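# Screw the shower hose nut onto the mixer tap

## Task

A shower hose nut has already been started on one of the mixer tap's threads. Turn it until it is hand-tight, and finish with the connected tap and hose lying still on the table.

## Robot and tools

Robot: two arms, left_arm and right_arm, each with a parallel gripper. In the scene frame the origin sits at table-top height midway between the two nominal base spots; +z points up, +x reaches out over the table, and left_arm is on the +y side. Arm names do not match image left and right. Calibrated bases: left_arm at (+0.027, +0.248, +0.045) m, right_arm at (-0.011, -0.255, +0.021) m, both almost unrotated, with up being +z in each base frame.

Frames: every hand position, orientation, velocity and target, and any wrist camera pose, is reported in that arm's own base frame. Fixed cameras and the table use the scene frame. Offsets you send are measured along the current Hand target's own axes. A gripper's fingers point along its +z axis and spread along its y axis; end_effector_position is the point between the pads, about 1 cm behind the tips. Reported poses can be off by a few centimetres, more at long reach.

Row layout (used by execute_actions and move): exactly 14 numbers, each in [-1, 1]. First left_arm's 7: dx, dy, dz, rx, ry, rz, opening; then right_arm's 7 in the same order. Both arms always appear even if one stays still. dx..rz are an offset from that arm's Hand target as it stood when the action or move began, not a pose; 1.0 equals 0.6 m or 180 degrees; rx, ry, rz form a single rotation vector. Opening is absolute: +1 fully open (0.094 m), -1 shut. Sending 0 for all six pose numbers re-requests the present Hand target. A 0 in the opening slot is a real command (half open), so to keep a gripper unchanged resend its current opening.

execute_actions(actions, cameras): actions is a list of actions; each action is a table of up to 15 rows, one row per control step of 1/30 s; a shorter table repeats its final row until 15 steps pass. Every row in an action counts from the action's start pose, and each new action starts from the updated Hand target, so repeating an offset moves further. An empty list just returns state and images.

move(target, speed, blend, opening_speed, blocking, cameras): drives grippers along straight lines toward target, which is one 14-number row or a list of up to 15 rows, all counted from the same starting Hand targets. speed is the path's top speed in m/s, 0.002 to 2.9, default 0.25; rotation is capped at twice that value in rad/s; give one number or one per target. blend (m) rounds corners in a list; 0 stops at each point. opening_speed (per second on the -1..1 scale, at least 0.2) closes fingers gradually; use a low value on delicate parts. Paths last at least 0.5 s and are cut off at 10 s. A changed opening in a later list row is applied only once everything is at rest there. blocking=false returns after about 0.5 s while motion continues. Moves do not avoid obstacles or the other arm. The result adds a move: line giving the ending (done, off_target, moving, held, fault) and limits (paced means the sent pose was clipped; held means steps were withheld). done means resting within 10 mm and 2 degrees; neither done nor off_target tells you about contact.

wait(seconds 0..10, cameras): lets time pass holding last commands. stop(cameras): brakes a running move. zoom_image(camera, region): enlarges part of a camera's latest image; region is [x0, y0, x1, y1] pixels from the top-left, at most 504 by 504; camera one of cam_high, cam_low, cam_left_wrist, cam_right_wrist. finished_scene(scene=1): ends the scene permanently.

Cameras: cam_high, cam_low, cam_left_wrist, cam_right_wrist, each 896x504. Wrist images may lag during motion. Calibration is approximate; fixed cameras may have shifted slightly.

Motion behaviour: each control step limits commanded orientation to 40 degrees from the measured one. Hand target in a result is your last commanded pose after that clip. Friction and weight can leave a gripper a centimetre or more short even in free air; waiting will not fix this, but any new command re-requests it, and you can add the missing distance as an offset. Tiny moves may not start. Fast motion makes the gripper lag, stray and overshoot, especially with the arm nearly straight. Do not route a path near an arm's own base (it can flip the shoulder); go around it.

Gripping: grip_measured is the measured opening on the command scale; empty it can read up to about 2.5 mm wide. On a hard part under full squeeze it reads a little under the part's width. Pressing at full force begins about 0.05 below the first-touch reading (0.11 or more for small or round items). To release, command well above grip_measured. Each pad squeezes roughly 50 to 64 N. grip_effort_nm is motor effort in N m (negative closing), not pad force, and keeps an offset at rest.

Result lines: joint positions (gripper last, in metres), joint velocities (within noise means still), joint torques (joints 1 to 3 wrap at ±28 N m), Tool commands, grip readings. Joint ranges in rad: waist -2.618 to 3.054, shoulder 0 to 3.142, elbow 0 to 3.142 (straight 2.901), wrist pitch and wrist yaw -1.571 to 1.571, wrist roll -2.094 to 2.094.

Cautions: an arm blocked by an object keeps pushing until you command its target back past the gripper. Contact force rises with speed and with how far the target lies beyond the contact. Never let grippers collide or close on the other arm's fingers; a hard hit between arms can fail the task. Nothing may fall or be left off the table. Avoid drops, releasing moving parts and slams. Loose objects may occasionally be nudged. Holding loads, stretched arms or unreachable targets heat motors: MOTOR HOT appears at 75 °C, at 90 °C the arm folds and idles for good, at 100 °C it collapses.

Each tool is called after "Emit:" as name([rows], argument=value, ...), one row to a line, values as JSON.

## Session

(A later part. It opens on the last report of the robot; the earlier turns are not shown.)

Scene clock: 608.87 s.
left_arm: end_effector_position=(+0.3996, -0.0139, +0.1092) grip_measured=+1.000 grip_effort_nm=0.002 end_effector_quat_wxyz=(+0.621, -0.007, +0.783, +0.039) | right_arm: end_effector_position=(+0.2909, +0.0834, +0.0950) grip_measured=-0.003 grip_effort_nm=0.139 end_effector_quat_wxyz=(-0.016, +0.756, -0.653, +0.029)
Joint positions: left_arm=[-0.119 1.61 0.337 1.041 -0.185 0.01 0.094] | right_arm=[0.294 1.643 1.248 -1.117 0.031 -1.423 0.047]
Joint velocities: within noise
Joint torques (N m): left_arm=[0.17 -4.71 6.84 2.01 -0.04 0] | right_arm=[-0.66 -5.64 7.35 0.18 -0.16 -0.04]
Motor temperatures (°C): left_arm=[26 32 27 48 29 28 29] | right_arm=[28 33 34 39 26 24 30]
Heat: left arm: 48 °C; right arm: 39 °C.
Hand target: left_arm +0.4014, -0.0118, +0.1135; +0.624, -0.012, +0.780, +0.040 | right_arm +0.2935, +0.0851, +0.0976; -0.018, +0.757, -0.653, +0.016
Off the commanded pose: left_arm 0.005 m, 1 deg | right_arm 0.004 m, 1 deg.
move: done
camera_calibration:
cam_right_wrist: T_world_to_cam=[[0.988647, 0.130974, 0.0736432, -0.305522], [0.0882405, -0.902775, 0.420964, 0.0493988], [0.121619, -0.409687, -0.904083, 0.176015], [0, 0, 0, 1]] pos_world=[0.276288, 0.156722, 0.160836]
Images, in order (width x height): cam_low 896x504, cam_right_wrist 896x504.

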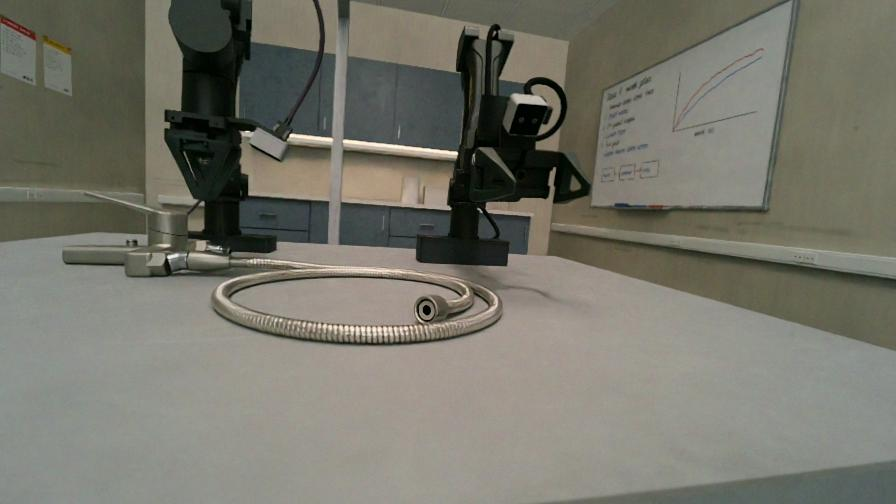

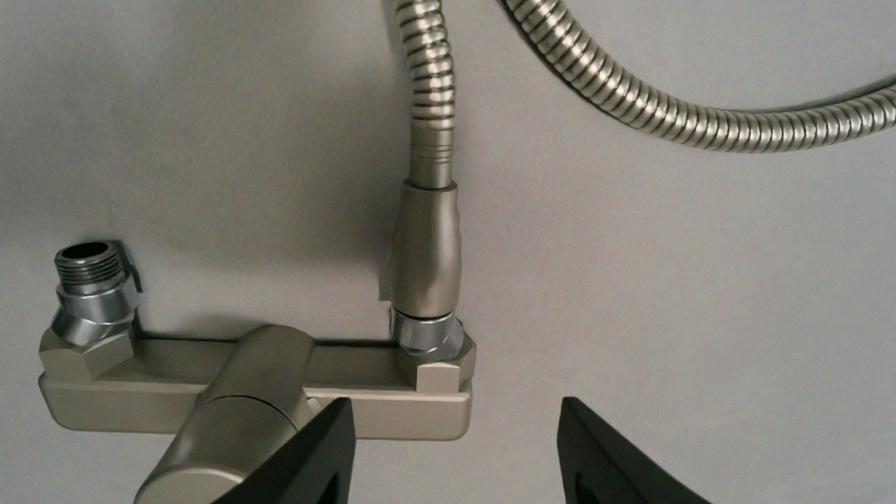

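Emit:
move([
  [0,0,0,0,0,0,1,0.0155,0.022,0.08,0,0,0.0228,0],
  [0,0,0,0,0,0,1,0.0155,0.022,0.155,0,0,0.0228,0],
  [0,0,0,0,0,0,1,0.0147,0.0298,0.176,-0.178,-0.004,0.0225,0],
  [0,0,0,0,0,0,1,0.0147,0.0298,0.176,-0.178,-0.004,0.0225,-0.6],
  [0,0,0,0,0,0,1,0.0157,0.0223,0.1527,0.162,0.004,0.0225,-0.6],
], speed=0.5, cameras=["cam_low","cam_right_wrist"])

Emit:
zoom_image(camera="cam_low", region=[50, 210, 270, 300])

Scene clock: 639.03 s.
left_arm: end_effector_position=(+0.3996, -0.0139, +0.1092) grip_measured=+1.000 grip_effort_nm=0.002 end_effector_quat_wxyz=(+0.621, -0.007, +0.783, +0.039) | right_arm: end_effector_position=(+0.2820, +0.0739, +0.0032) grip_measured=-0.402 grip_effort_nm=-1.038 end_effector_quat_wxyz=(-0.189, +0.714, -0.651, +0.175)
Joint positions: left_arm=[-0.119 1.61 0.337 1.041 -0.185 0.01 0.094] | right_arm=[0.325 1.401 0.476 -0.139 0.119 -1.368 0.028]
Joint velocities: within noise
Joint torques (N m): left_arm=[0.12 -4.67 6.84 2.02 -0.03 -0.01] | right_arm=[0.43 -5.18 3.36 1.81 0.11 0.1]
Motor temperatures (°C): left_arm=[26 32 27 48 29 28 29] | right_arm=[28 32 35 36 26 24 29]
Heat: left arm: 48 °C; right arm: 36 °C.
Hand target: left_arm +0.4014, -0.0118, +0.1135; +0.624, -0.012, +0.780, +0.040 | right_arm +0.2860, +0.0743, +0.0055; -0.204, +0.705, -0.654, +0.184
Off the commanded pose: left_arm 0.005 m, 1 deg | right_arm 0.005 m, 2 deg.
move: done; target 4's new opening was sent with right_arm's hand 0.014 m and 4 deg from that target
camera_calibration:
cam_right_wrist: T_world_to_cam=[[0.859678, 0.0646813, 0.506726, -0.248983], [-0.132412, -0.929834, 0.343331, 0.144567], [0.493378, -0.36225, -0.790793, -0.0185088], [0, 0, 0, 1]] pos_world=[0.242319, 0.143823, 0.0618948]
Images, in order (width x height): cam_low 896x504, cam_right_wrist 896x504.

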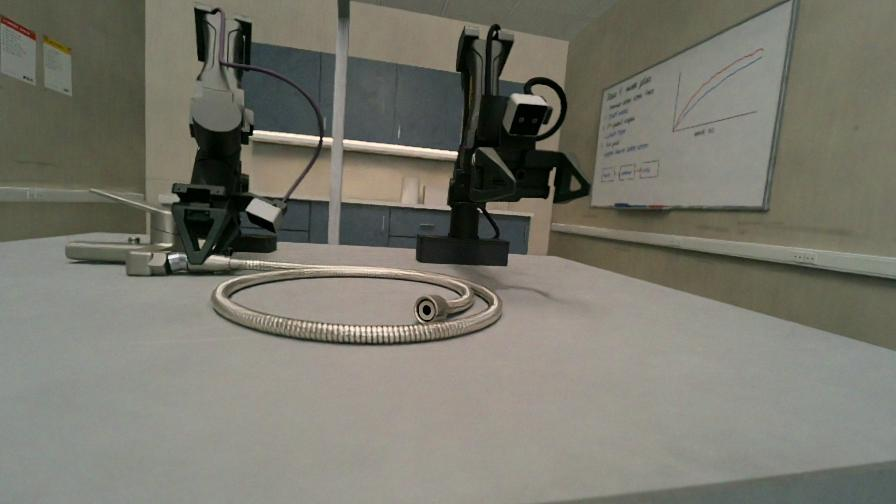

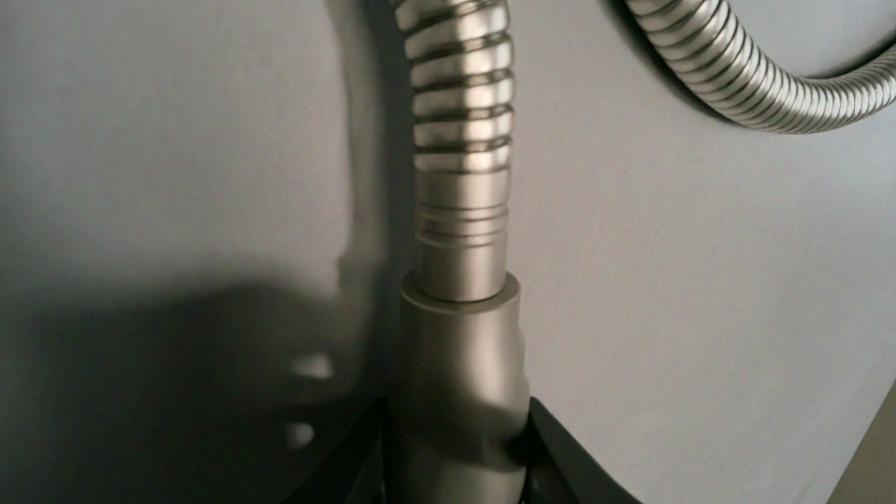

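Scaled by 2.291 from the camera's 896x504 image, which has a finer 1280x720 frame.

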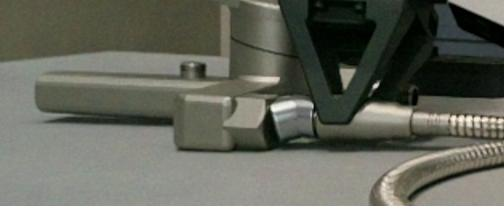

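Emit:
move([
  [0,0,0,0,0,0,1,0,0,0,0,0,0,0],
  [0,0,0,0,0,0,1,0.005,0.0187,0.015,-0.34,0,0,0],
  [0,0,0,0,0,0,1,0.005,0.0187,0.015,-0.34,0,0,-0.6],
  [0,0,0,0,0,0,1,0.005,-0.0025,-0.0043,0,0,0,-0.6],
], speed=0.5, cameras=["cam_low","cam_right_wrist"])

Emit:
zoom_image(camera="cam_low", region=[50, 210, 270, 300])

Scene clock: 652.63 s.
left_arm: end_effector_position=(+0.3996, -0.0139, +0.1092) grip_measured=+1.000 grip_effort_nm=0.002 end_effector_quat_wxyz=(+0.621, -0.007, +0.783, +0.039) | right_arm: end_effector_position=(+0.2802, +0.0709, +0.0040) grip_measured=-0.402 grip_effort_nm=-1.038 end_effector_quat_wxyz=(-0.186, +0.715, -0.652, +0.170)
Joint positions: left_arm=[-0.119 1.61 0.337 1.041 -0.185 0.01 0.094] | right_arm=[0.31 1.39 0.478 -0.158 0.106 -1.379 0.028]
Joint velocities: within noise
Joint torques (N m): left_arm=[0.1 -4.82 6.84 1.98 -0.07 0.01] | right_arm=[0.61 -5.48 3.52 1.82 0.12 0.11]
Motor temperatures (°C): left_arm=[26 32 27 48 29 28 29] | right_arm=[28 32 34 37 26 24 30]
Heat: left arm: 48 °C; right arm: 37 °C.
Hand target: left_arm +0.4014, -0.0118, +0.1135; +0.624, -0.012, +0.780, +0.040 | right_arm +0.2861, +0.0713, +0.0085; -0.204, +0.705, -0.654, +0.184
Off the commanded pose: left_arm 0.005 m, 1 deg | right_arm 0.007 m, 3 deg.
move: off_target (right_arm); target 3's new opening was sent with right_arm's hand 0.015 m and 4 deg from that target
camera_calibration:
cam_right_wrist: T_world_to_cam=[[0.864767, 0.0632912, 0.498169, -0.248845], [-0.12905, -0.930701, 0.342261, 0.140442], [0.485309, -0.360265, -0.796671, -0.0159473], [0, 0, 0, 1]] pos_world=[0.241056, 0.140714, 0.0631945]
Images, in order (width x height): cam_low 896x504, cam_right_wrist 896x504.

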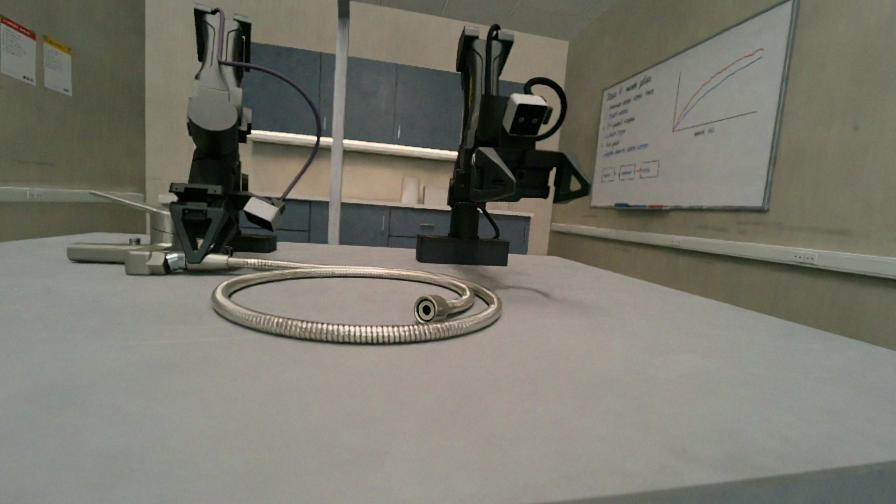

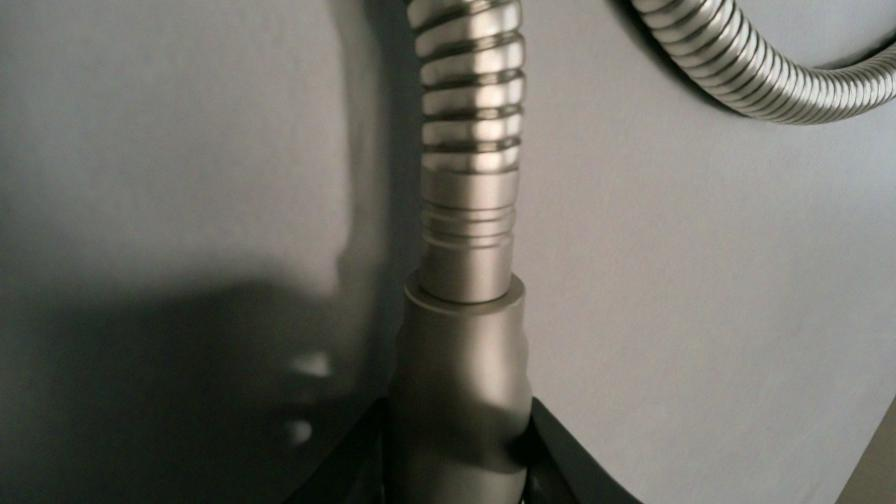

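Scaled by 2.291 from the camera's 896x504 image, which has a finer 1280x720 frame.

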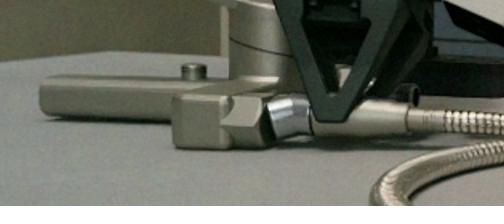

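Emit:
move([
  [0,0,0,0,0,0,1,0,0,0,0,0,0,0],
  [0,0,0,0,0,0,1,0.004,0.0212,0.0193,-0.34,0,0,0],
  [0,0,0,0,0,0,1,0.004,0.0212,0.0193,-0.34,0,0,-0.6],
  [0,0,0,0,0,0,1,0.004,0,0,0,0,0,-0.6],
], speed=0.5, cameras=["cam_low","cam_right_wrist"])

Emit:
zoom_image(camera="cam_low", region=[50, 210, 270, 300])

Scene clock: 664.83 s.
left_arm: end_effector_position=(+0.3996, -0.0139, +0.1092) grip_measured=+1.000 grip_effort_nm=0.007 end_effector_quat_wxyz=(+0.621, -0.007, +0.783, +0.039) | right_arm: end_effector_position=(+0.2799, +0.0678, +0.0041) grip_measured=-0.401 grip_effort_nm=-1.033 end_effector_quat_wxyz=(-0.183, +0.716, -0.652, +0.171)
Joint positions: left_arm=[-0.119 1.61 0.337 1.041 -0.185 0.01 0.094] | right_arm=[0.299 1.387 0.478 -0.165 0.105 -1.391 0.028]
Joint velocities: within noise
Joint torques (N m): left_arm=[0.1 -4.81 6.84 2.03 -0.03 0.03] | right_arm=[0.46 -5.38 3.43 1.88 0.11 0.11]
Motor temperatures (°C): left_arm=[26 32 27 48 28 28 29] | right_arm=[28 32 34 38 26 24 30]
Heat: left arm: 48 °C; right arm: 38 °C.
Hand target: left_arm +0.4014, -0.0118, +0.1135; +0.624, -0.012, +0.780, +0.040 | right_arm +0.2863, +0.0689, +0.0084; -0.204, +0.705, -0.654, +0.184
Off the commanded pose: left_arm 0.005 m, 1 deg | right_arm 0.008 m, 3 deg.
move: off_target (right_arm); target 3's new opening was sent with right_arm's hand 0.015 m and 4 deg from that target
camera_calibration:
cam_right_wrist: T_world_to_cam=[[0.866134, 0.0666984, 0.495341, -0.249025], [-0.127429, -0.928836, 0.347887, 0.136898], [0.483294, -0.364437, -0.795997, -0.0159997], [0, 0, 0, 1]] pos_world=[0.240867, 0.137935, 0.0629916]
Images, in order (width x height): cam_low 896x504, cam_right_wrist 896x504.

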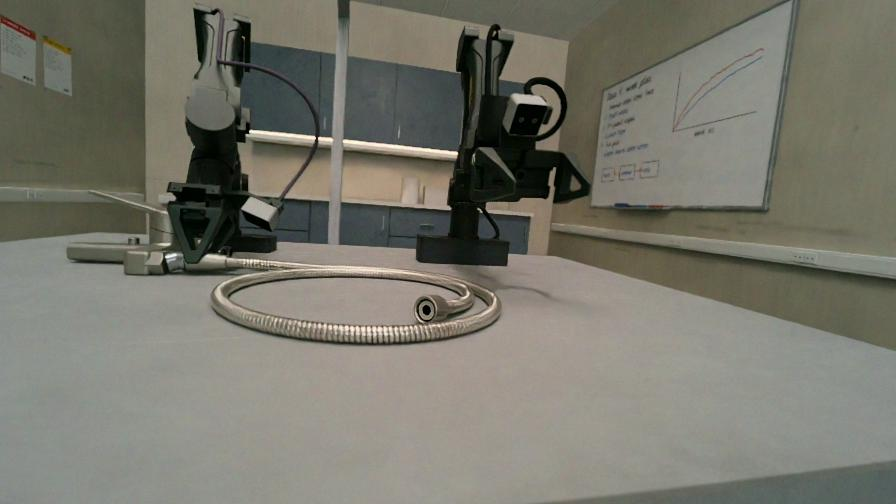

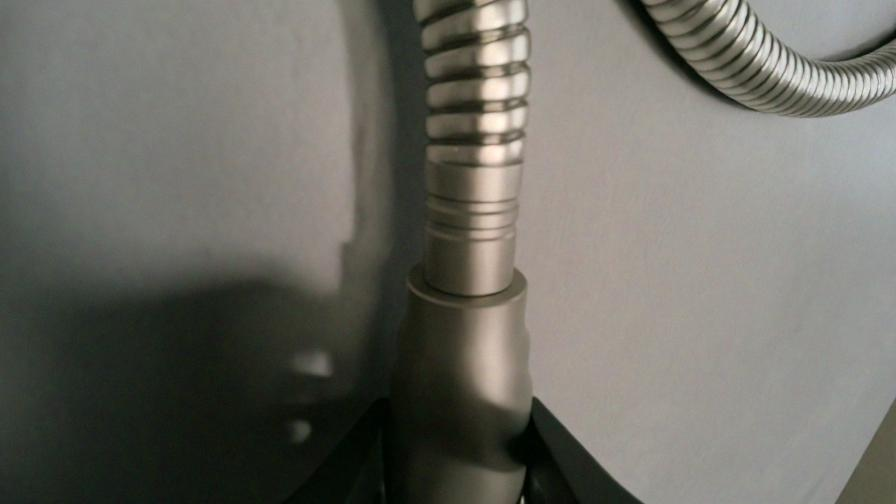

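Scaled by 2.291 from the camera's 896x504 image, which has a finer 1280x720 frame.

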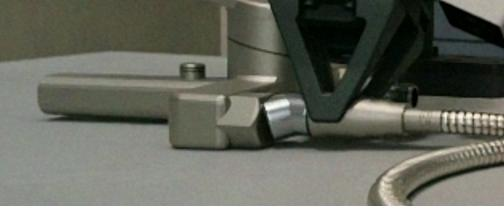

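Emit:
move([
  [0,0,0,0,0,0,1,0,0,0,0,0,0,0],
  [0,0,0,0,0,0,1,0.002,0.0212,0.0193,-0.34,0,0,0],
  [0,0,0,0,0,0,1,0.002,0.0212,0.0193,-0.34,0,0,-0.6],
  [0,0,0,0,0,0,1,0.002,0,0,0,0,0,-0.6],
], speed=0.5, cameras=["cam_low","cam_right_wrist"])

Emit:
zoom_image(camera="cam_low", region=[50, 210, 270, 300])

Scene clock: 677.07 s.
left_arm: end_effector_position=(+0.3996, -0.0139, +0.1092) grip_measured=+1.000 grip_effort_nm=0.002 end_effector_quat_wxyz=(+0.621, -0.007, +0.783, +0.039) | right_arm: end_effector_position=(+0.2698, +0.0663, +0.0013) grip_measured=-0.402 grip_effort_nm=-1.038 end_effector_quat_wxyz=(-0.169, +0.721, -0.654, +0.153)
Joint positions: left_arm=[-0.119 1.61 0.337 1.041 -0.185 0.01 0.094] | right_arm=[0.293 1.376 0.482 -0.224 0.087 -1.394 0.028]
Joint velocities: within noise
Joint torques (N m): left_arm=[0.12 -4.77 6.89 2.03 -0.04 -0.03] | right_arm=[0.51 -4.97 3.14 2.34 0.19 0.11]
Motor temperatures (°C): left_arm=[26 32 27 48 28 28 29] | right_arm=[28 33 34 38 26 24 30]
Heat: left arm: 48 °C; right arm: 38 °C.
Hand target: left_arm +0.4014, -0.0118, +0.1135; +0.624, -0.012, +0.780, +0.040 | right_arm +0.2864, +0.0677, +0.0084; -0.204, +0.705, -0.654, +0.184
Off the commanded pose: left_arm 0.005 m, 1 deg | right_arm 0.018 m, 6 deg.
move: off_target (right_arm); target 3's new opening was sent with right_arm's hand 0.015 m and 4 deg from that target
camera_calibration:
cam_right_wrist: T_world_to_cam=[[0.888187, 0.0704854, 0.454044, -0.244949], [-0.106265, -0.929864, 0.352222, 0.129596], [0.447026, -0.361088, -0.818403, -0.00426541], [0, 0, 0, 1]] pos_world=[0.233238, 0.136231, 0.0620803]
Images, in order (width x height): cam_low 896x504, cam_right_wrist 896x504.

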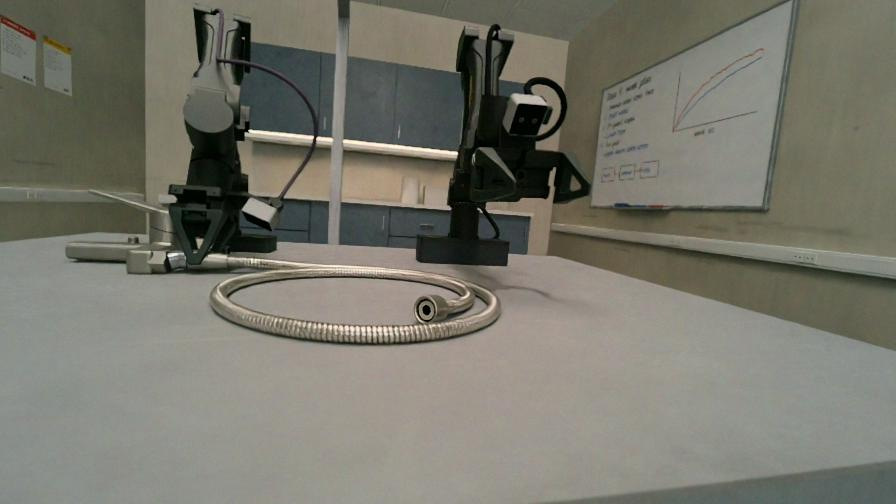

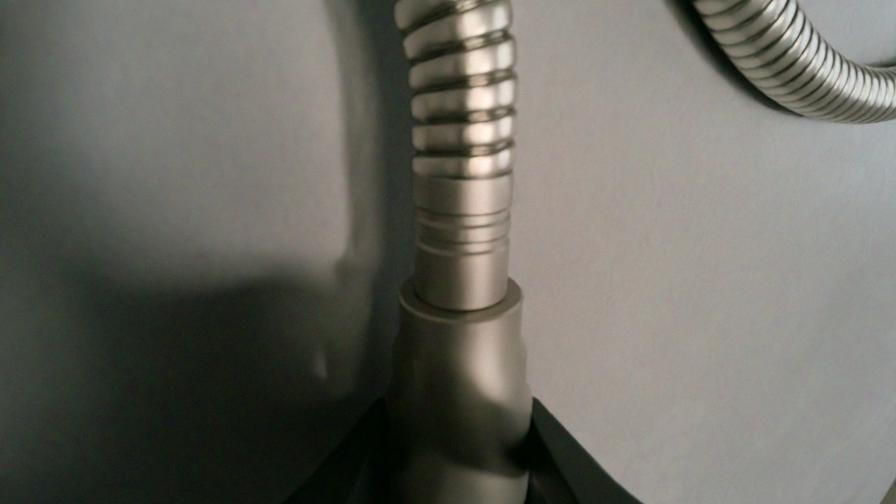

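Scaled by 2.291 from the camera's 896x504 image, which has a finer 1280x720 frame.

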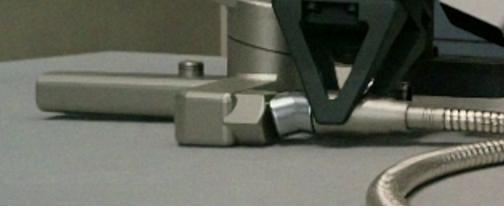

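Emit:
move([
  [0,0,0,0,0,0,1,0,0,0,0,0,0,0],
  [0,0,0,0,0,0,1,0.002,0.0212,0.0193,-0.34,0,0,0],
], speed=0.5, opening_speed=0.8, cameras=["cam_low","cam_right_wrist"])

Emit:
zoom_image(camera="cam_low", region=[50, 210, 270, 300])

Scene clock: 686.07 s.
left_arm: end_effector_position=(+0.3996, -0.0139, +0.1092) grip_measured=+1.000 grip_effort_nm=0.007 end_effector_quat_wxyz=(+0.621, -0.007, +0.783, +0.039) | right_arm: end_effector_position=(+0.2929, +0.0657, +0.0021) grip_measured=-0.002 grip_effort_nm=0.115 end_effector_quat_wxyz=(+0.162, +0.715, -0.664, -0.144)
Joint positions: left_arm=[-0.119 1.61 0.337 1.041 -0.185 0.01 0.094] | right_arm=[0.193 2.2 1.532 -1.337 -0.041 -1.46 0.047]
Joint velocities: within noise
Joint torques (N m): left_arm=[0.1 -4.86 6.93 1.98 -0.05 -0.01] | right_arm=[-0.55 -7.16 4.04 -0.93 -0.18 -0.1]
Motor temperatures (°C): left_arm=[26 32 27 48 28 28 29] | right_arm=[28 32 34 39 26 24 30]
Heat: left arm: 48 °C; right arm: 39 °C.
Hand target: left_arm +0.4014, -0.0118, +0.1135; +0.624, -0.012, +0.780, +0.040 | right_arm +0.2818, +0.0663, -0.0081; +0.183, +0.710, -0.657, -0.175
Off the commanded pose: left_arm 0.005 m, 1 deg | right_arm 0.015 m, 4 deg.
move: off_target (right_arm)
camera_calibration:
cam_right_wrist: T_world_to_cam=[[0.909923, 0.0497543, -0.411782, -0.268991], [0.221722, -0.897377, 0.381515, 0.0329888], [-0.350542, -0.43845, -0.827576, 0.224573], [0, 0, 0, 1]] pos_world=[0.316169, 0.141451, 0.0624998]
Images, in order (width x height): cam_low 896x504, cam_right_wrist 896x504.

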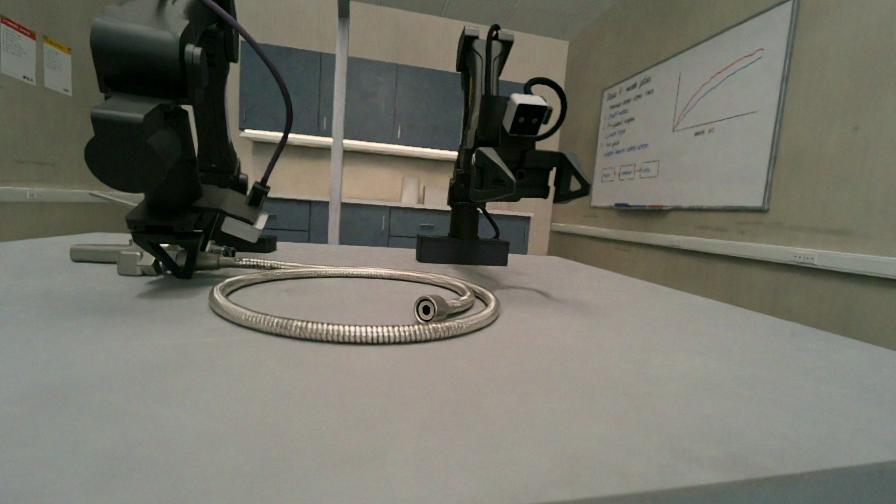

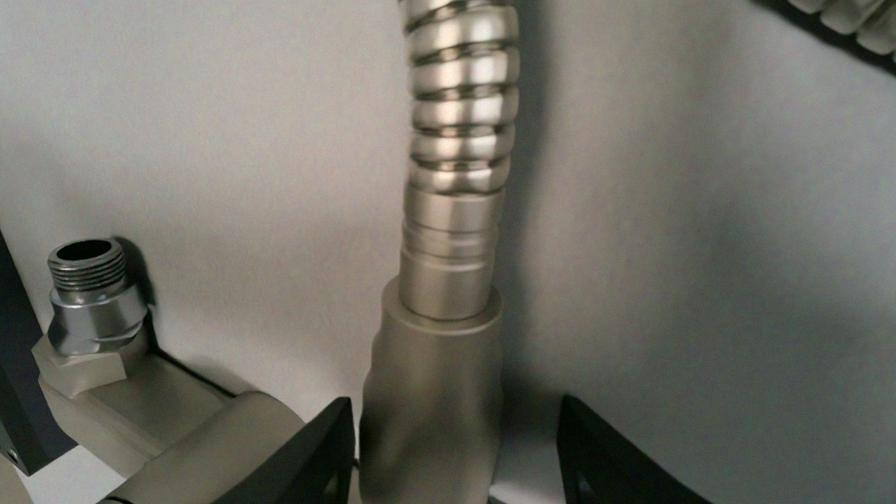

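Scaled by 2.291 from the camera's 896x504 image, which has a finer 1280x720 frame.

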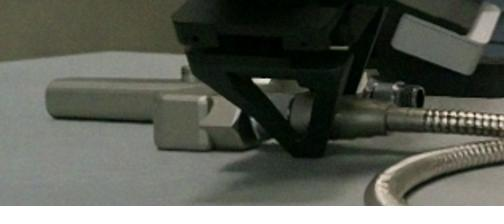

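Emit:
move([
  [0,0,0,0,0,0,1,0,0.0085,0.0042,0,0,0.012,0],
  [0,0,0,0,0,0,1,0,0.0085,0.0042,0,0,0.012,-0.6],
  [0,0,0,0,0,0,1,0,0.0143,-0.0238,0.34,0,0.012,-0.6],
], speed=0.4, cameras=["cam_low","cam_right_wrist"])

Emit:
zoom_image(camera="cam_low", region=[50, 210, 270, 300])

Scene clock: 699.50 s.
left_arm: end_effector_position=(+0.3996, -0.0139, +0.1092) grip_measured=+1.000 grip_effort_nm=0.002 end_effector_quat_wxyz=(+0.621, -0.007, +0.783, +0.039) | right_arm: end_effector_position=(+0.2501, +0.0639, -0.0013) grip_measured=-0.406 grip_effort_nm=-1.038 end_effector_quat_wxyz=(-0.147, +0.712, -0.673, +0.136)
Joint positions: left_arm=[-0.119 1.61 0.337 1.041 -0.185 0.01 0.094] | right_arm=[0.311 1.336 0.47 -0.312 0.094 -1.334 0.028]
Joint velocities: within noise
Joint torques (N m): left_arm=[0.08 -4.82 6.94 2 -0.05 -0.02] | right_arm=[0.42 -4.63 3.4 2.73 0.38 0.06]
Motor temperatures (°C): left_arm=[26 32 27 48 28 28 29] | right_arm=[28 33 33 38 26 24 30]
Heat: left arm: 48 °C; right arm: 38 °C.
Hand target: left_arm +0.4014, -0.0118, +0.1135; +0.624, -0.012, +0.780, +0.040 | right_arm +0.2813, +0.0661, +0.0085; -0.201, +0.693, -0.667, +0.187
Off the commanded pose: left_arm 0.005 m, 1 deg | right_arm 0.033 m, 9 deg.
move: off_target (right_arm); target 2's new opening was sent with right_arm's hand 0.019 m and 4 deg from that target
camera_calibration:
cam_right_wrist: T_world_to_cam=[[0.914734, 0.0350393, 0.402535, -0.230589], [-0.122237, -0.925554, 0.358342, 0.129907], [0.385124, -0.376992, -0.842352, 0.0180275], [0, 0, 0, 1]] pos_world=[0.219864, 0.135112, 0.0614547]
Images, in order (width x height): cam_low 896x504, cam_right_wrist 896x504.

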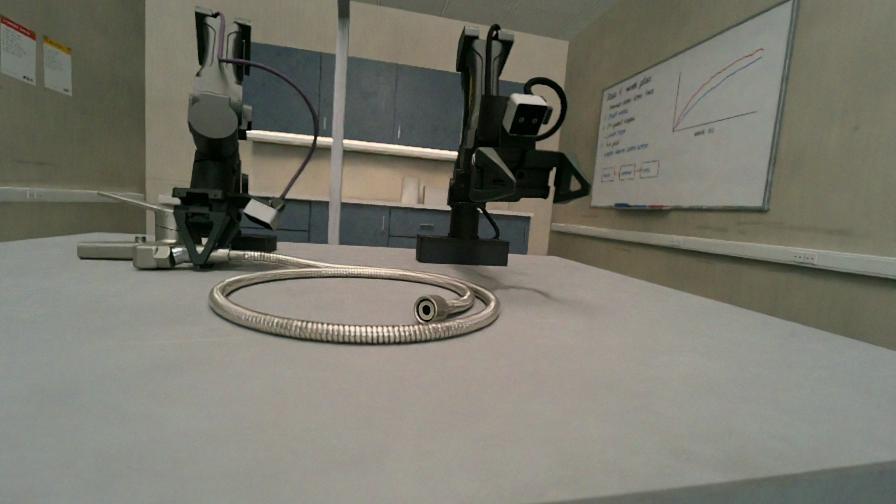

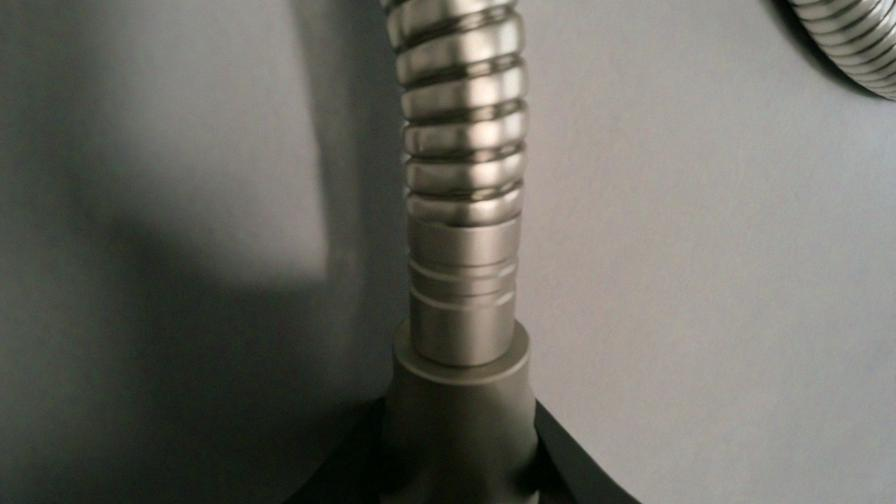

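Scaled by 2.291 from the camera's 896x504 image, which has a finer 1280x720 frame.

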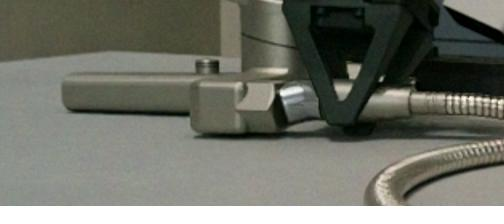

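Emit:
zoom_image(camera="cam_low", region=[120, 220, 260, 300])

Emit:
move(target=[0,0,0,0,0,0,1,0,0.053,-0.012,-0.09,0,0,-0.6], speed=0.15, cameras=["cam_low","cam_right_wrist"])

Emit:
zoom_image(camera="cam_low", region=[120, 220, 260, 300])

Scaled by 3.600 from the camera's 896x504 image, which has a finer 1280x720 frame.

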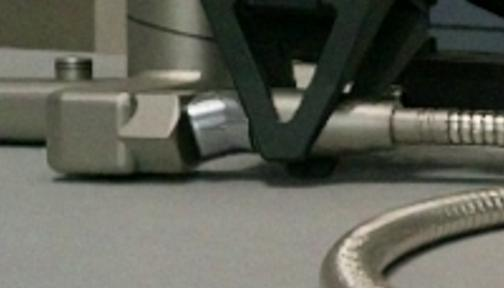

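Scene clock: 711.43 s.
left_arm: end_effector_position=(+0.3996, -0.0139, +0.1092) grip_measured=+1.000 grip_effort_nm=0.002 end_effector_quat_wxyz=(+0.621, -0.007, +0.783, +0.039) | right_arm: end_effector_position=(+0.2500, +0.0634, -0.0034) grip_measured=-0.406 grip_effort_nm=-1.038 end_effector_quat_wxyz=(-0.105, +0.716, -0.682, +0.107)
Joint positions: left_arm=[-0.119 1.61 0.337 1.041 -0.185 0.01 0.094] | right_arm=[0.302 1.422 0.567 -0.425 0.083 -1.33 0.028]
Joint velocities: within noise
Joint torques (N m): left_arm=[0.16 -4.77 6.87 2.01 -0.06 -0.03] | right_arm=[-0.66 -3.12 6.56 0.55 -0.13 0.05]
Motor temperatures (°C): left_arm=[26 32 27 48 28 28 29] | right_arm=[28 32 33 43 26 24 30]
Heat: left arm: 48 °C; right arm: 43 °C.
Hand target: left_arm +0.4014, -0.0118, +0.1135; +0.624, -0.012, +0.780, +0.040 | right_arm +0.2505, +0.0650, -0.0022; -0.101, +0.714, -0.687, +0.091
Off the commanded pose: left_arm 0.005 m, 1 deg | right_arm 0.002 m, 2 deg.
move: done
camera_calibration:
cam_right_wrist: T_world_to_cam=[[0.951014, 0.0327987, 0.307404, -0.238901], [-0.0936108, -0.917123, 0.387456, 0.122574], [0.294635, -0.397253, -0.869126, 0.0398365], [0, 0, 0, 1]] pos_world=[0.226935, 0.136076, 0.06057]
Images, in order (width x height): cam_low 896x504, cam_right_wrist 896x504.

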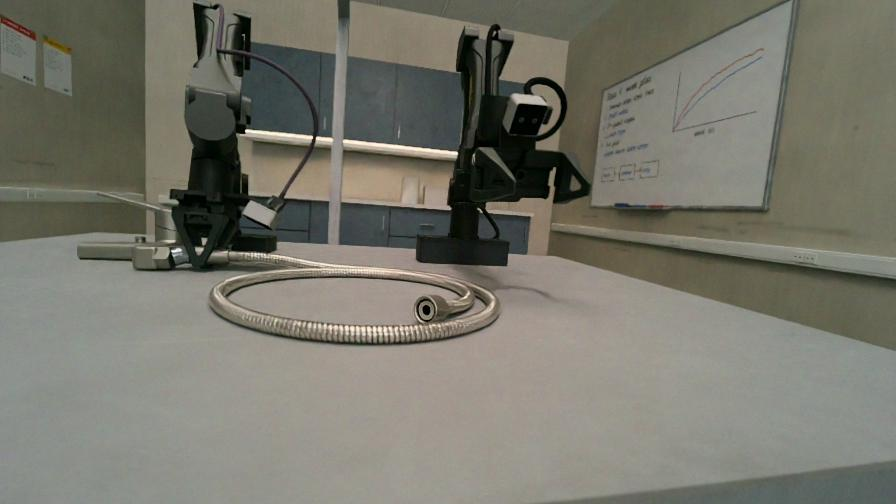

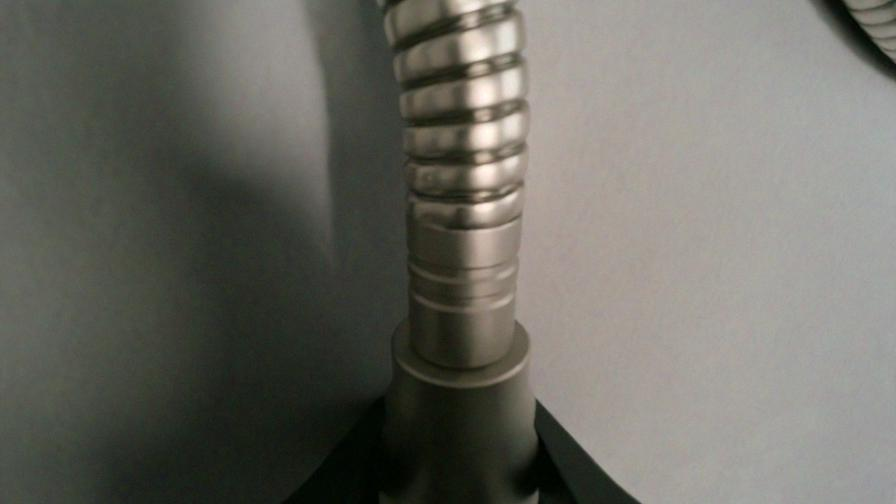

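Scaled by 3.600 from the camera's 896x504 image, which has a finer 1280x720 frame.

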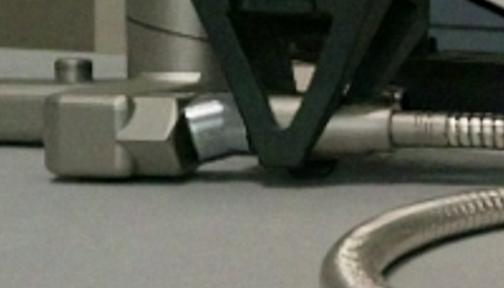

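Emit:
move([
  [0,0,0,0,0,0,1,0,0,0,0,0,0,0],
  [0,0,0,0,0,0,1,0.0,-0.03,-0.09,0,0,0,0],
  [0,0,0,0,0,0,1,0.0,-0.050,-0.150,-0.08,0,0,0],
], speed=0.4, opening_speed=0.8, cameras=["cam_high","cam_low","cam_right_wrist"])

Emit:
zoom_image(camera="cam_right_wrist", region=[330, 180, 560, 450])

Emit:
zoom_image(camera="cam_low", region=[120, 220, 260, 300])

Scene clock: 724.33 s.
left_arm: end_effector_position=(+0.3996, -0.0139, +0.1092) grip_measured=+1.000 grip_effort_nm=0.012 end_effector_quat_wxyz=(+0.621, -0.007, +0.783, +0.039) | right_arm: end_effector_position=(+0.2537, +0.0624, +0.0899) grip_measured=-0.003 grip_effort_nm=0.139 end_effector_quat_wxyz=(-0.010, +0.721, -0.693, +0.018)
Joint positions: left_arm=[-0.119 1.61 0.337 1.041 -0.185 0.01 0.094] | right_arm=[0.252 1.511 1.096 -1.12 0.021 -1.359 0.047]
Joint velocities: within noise
Joint torques (N m): left_arm=[0.14 -4.81 6.87 2.03 -0.04 -0.01] | right_arm=[-0.58 -4.6 6.9 0.13 -0.16 -0.05]
Motor temperatures (°C): left_arm=[26 32 27 48 28 28 29] | right_arm=[28 32 34 39 26 24 30]
Heat: left arm: 48 °C; right arm: 39 °C.
Hand target: left_arm +0.4014, -0.0118, +0.1135; +0.624, -0.012, +0.780, +0.040 | right_arm +0.2551, +0.0643, +0.0926; -0.011, +0.721, -0.693, +0.005
Off the commanded pose: left_arm 0.005 m, 1 deg | right_arm 0.004 m, 2 deg.
move: done
camera_calibration:
cam_right_wrist: T_world_to_cam=[[0.998443, 0.0243781, 0.0501754, -0.259323], [0.00147749, -0.910699, 0.413069, 0.0589933], [0.0557645, -0.412351, -0.909317, 0.184705], [0, 0, 0, 1]] pos_world=[0.248532, 0.13621, 0.156598]
Images, in order (width x height): cam_high 896x504, cam_low 896x504, cam_right_wrist 896x504.

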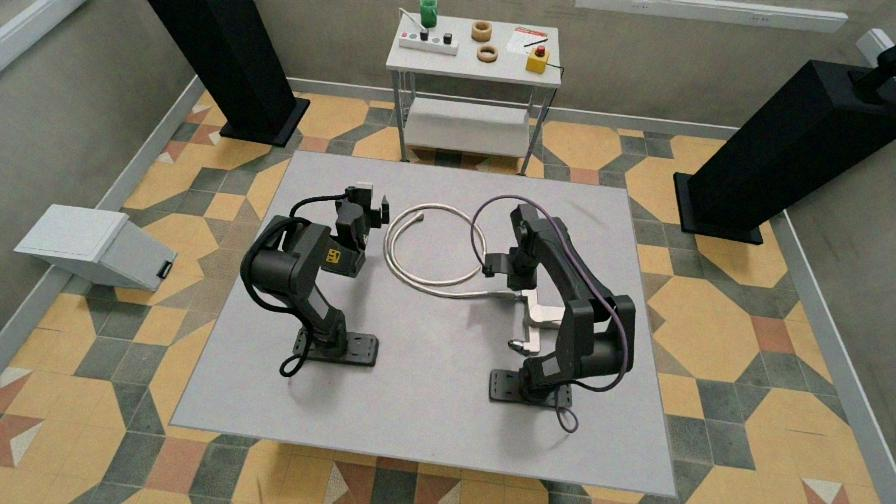

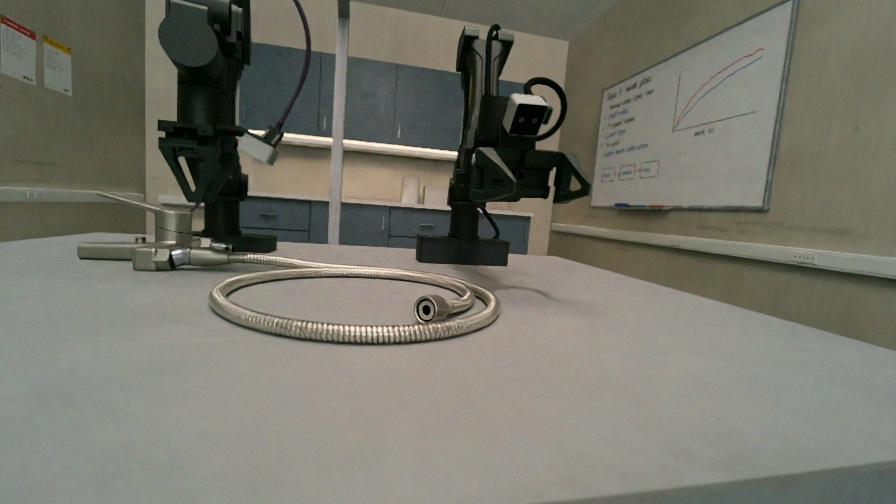

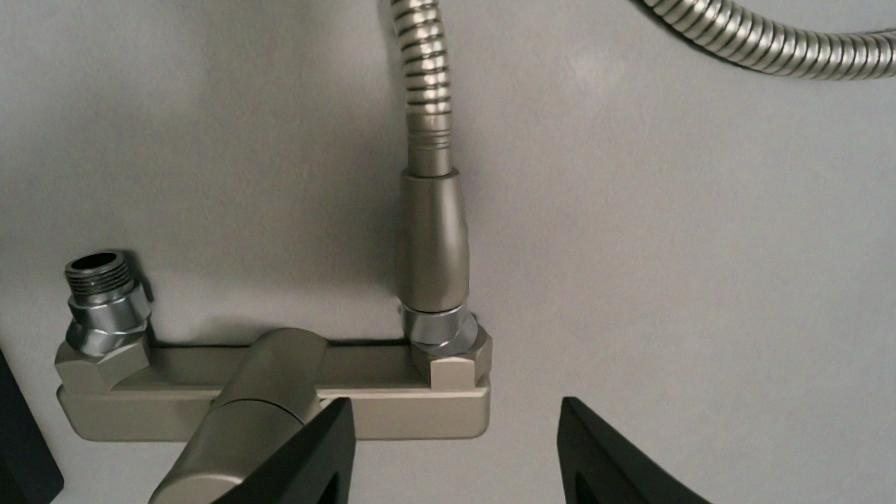

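Scaled by 1.867 from the camera's 896x504 image, which has a finer 1280x720 frame.

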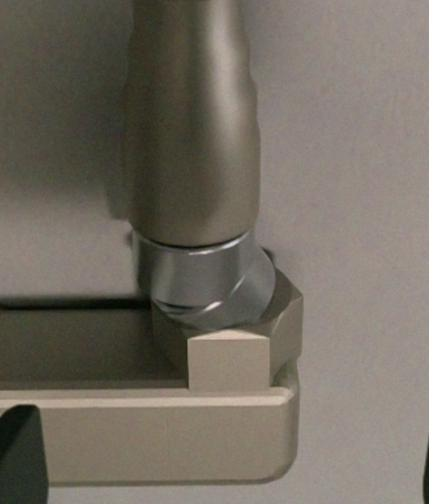

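Scaled by 3.600 from the camera's 896x504 image, which has a finer 1280x720 frame.

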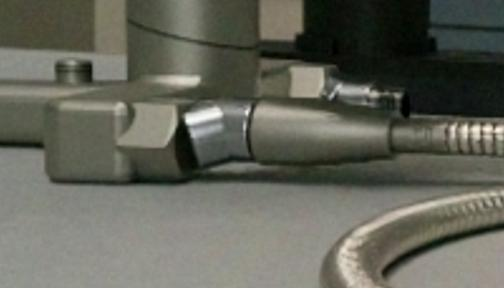

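Emit:
move([
  [0,0,0,0,0,0,1,0.0064,0.018,0.08,0,0,0,0],
  [0,0,0,0,0,0,1,0.0064,0.018,0.150,0,0,0,0],
  [0,0,0,0,0,0,1,0.0064,0.0230,0.1677,-0.175,0,0,0],
  [0,0,0,0,0,0,1,0.0064,0.0230,0.1677,-0.175,0,0,-0.7],
], speed=0.5, cameras=["cam_low","cam_right_wrist"])

Scene clock: 747.53 s.
left_arm: end_effector_position=(+0.3996, -0.0139, +0.1092) grip_measured=+1.000 grip_effort_nm=0.007 end_effector_quat_wxyz=(+0.621, -0.007, +0.783, +0.039) | right_arm: end_effector_position=(+0.2470, +0.0593, +0.0027) grip_measured=-0.403 grip_effort_nm=-1.038 end_effector_quat_wxyz=(+0.178, +0.698, -0.673, -0.167)
Joint positions: left_arm=[-0.119 1.61 0.337 1.041 -0.185 0.01 0.094] | right_arm=[0.187 2.094 1.332 -1.298 -0.064 -1.436 0.028]
Joint velocities: within noise
Joint torques (N m): left_arm=[0.14 -5.01 6.84 2.01 -0.05 -0.01] | right_arm=[-0.39 -6.48 3.26 -0.6 -0.15 -0.09]
Motor temperatures (°C): left_arm=[26 32 27 48 28 28 29] | right_arm=[28 32 35 37 26 24 29]
Heat: left arm: 48 °C; right arm: 37 °C.
Hand target: left_arm +0.4014, -0.0118, +0.1135; +0.624, -0.012, +0.780, +0.040 | right_arm +0.2437, +0.0609, -0.0083; +0.185, +0.697, -0.668, -0.184
Off the commanded pose: left_arm 0.005 m, 1 deg | right_arm 0.012 m, 2 deg.
move: off_target (right_arm); target 4's new opening was sent with right_arm's hand 0.015 m and 4 deg from that target
camera_calibration:
cam_right_wrist: T_world_to_cam=[[0.886066, 0.0147762, -0.463323, -0.218565], [0.208689, -0.905194, 0.370232, 0.0408257], [-0.413927, -0.424741, -0.805146, 0.220954], [0, 0, 0, 1]] pos_world=[0.276602, 0.134033, 0.0615193]
Images, in order (width x height): cam_low 896x504, cam_right_wrist 896x504.

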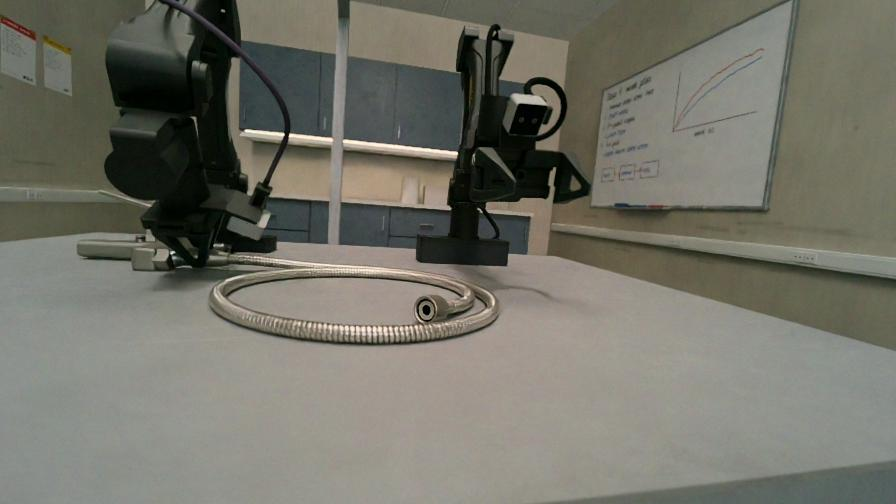

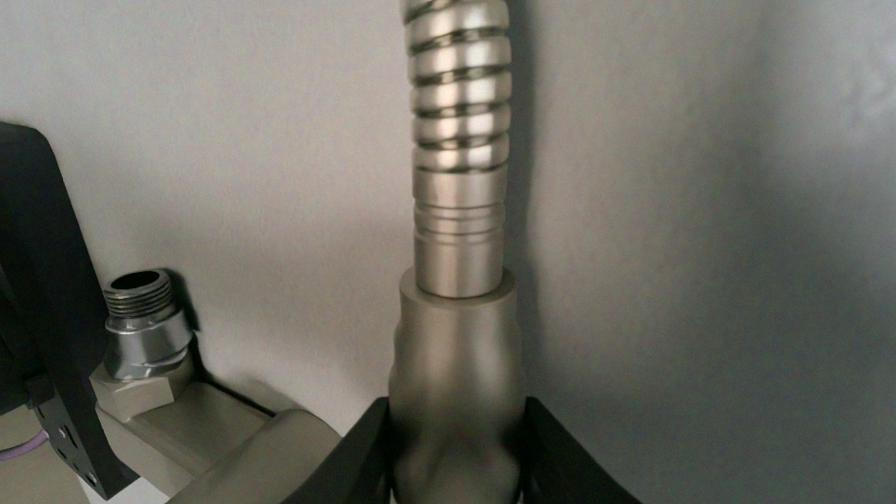

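Emit:
move(target=[0,0,0,0,0,0,1,0,-0.020,-0.024,0.17,0,0,-0.7], speed=0.3, cameras=["cam_low","cam_right_wrist"])

Emit:
zoom_image(camera="cam_low", region=[50, 210, 270, 300])

Scene clock: 755.87 s.
left_arm: end_effector_position=(+0.3996, -0.0139, +0.1092) grip_measured=+1.000 grip_effort_nm=-0.002 end_effector_quat_wxyz=(+0.621, -0.007, +0.783, +0.039) | right_arm: end_effector_position=(+0.2281, +0.0580, +0.0013) grip_measured=-0.404 grip_effort_nm=-1.033 end_effector_quat_wxyz=(+0.051, +0.721, -0.689, -0.057)
Joint positions: left_arm=[-0.119 1.61 0.337 1.041 -0.185 0.01 0.094] | right_arm=[0.216 1.715 0.92 -0.924 -0.038 -1.404 0.028]
Joint velocities: within noise
Joint torques (N m): left_arm=[0.12 -4.74 6.79 1.99 -0.06 -0.02] | right_arm=[0.68 -9.28 2.96 1.47 0.21 0.13]
Motor temperatures (°C): left_arm=[26 32 27 48 28 28 29] | right_arm=[28 32 34 36 26 24 30]
Heat: left arm: 48 °C; right arm: 36 °C.
Hand target: left_arm +0.4014, -0.0118, +0.1135; +0.624, -0.012, +0.780, +0.040 | right_arm +0.2613, +0.0616, -0.0019; -0.005, +0.721, -0.693, -0.001
Off the commanded pose: left_arm 0.005 m, 1 deg | right_arm 0.034 m, 9 deg.
move: off_target (right_arm)
camera_calibration:
cam_right_wrist: T_world_to_cam=[[0.989447, 0.0311046, -0.141517, -0.22744], [0.0845546, -0.91709, 0.389611, 0.0731662], [-0.117665, -0.397465, -0.910042, 0.142399], [0, 0, 0, 1]] pos_world=[0.235608, 0.130773, 0.0688966]
Images, in order (width x height): cam_low 896x504, cam_right_wrist 896x504.

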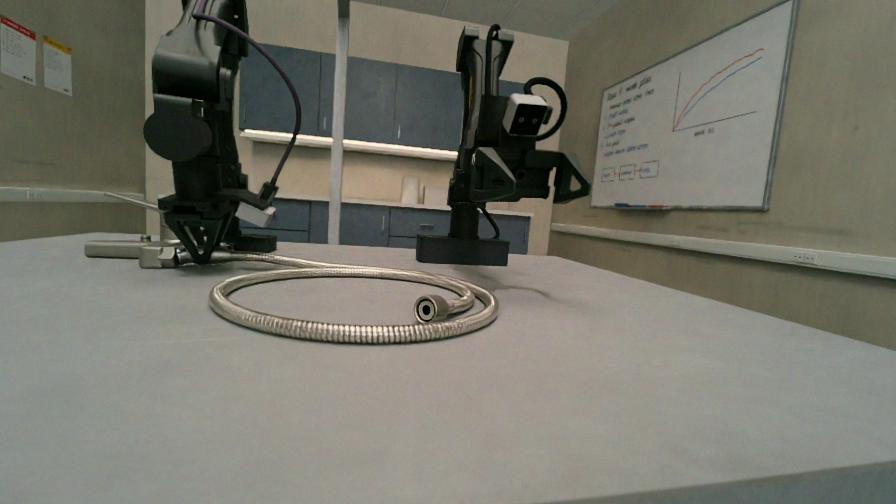

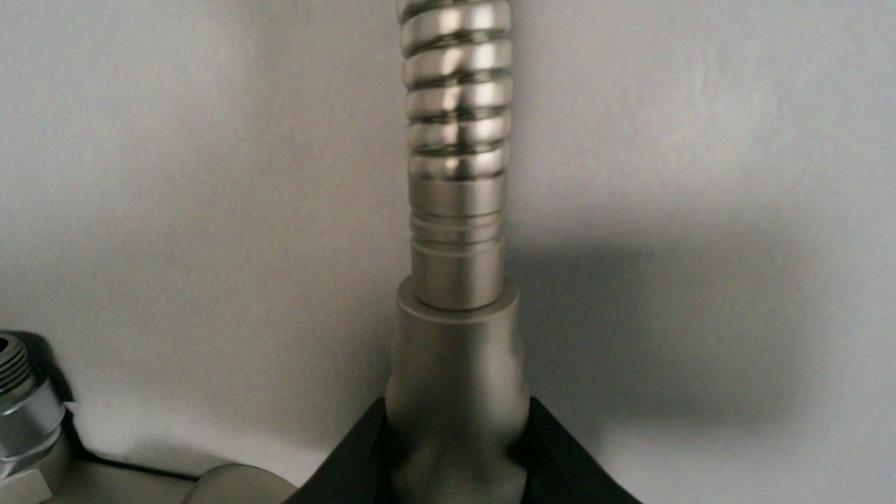

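Scaled by 2.291 from the camera's 896x504 image, which has a finer 1280x720 frame.

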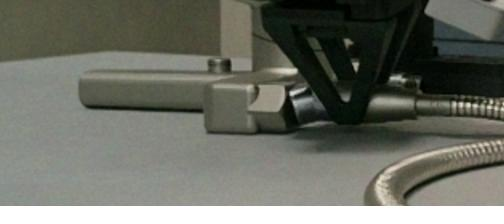

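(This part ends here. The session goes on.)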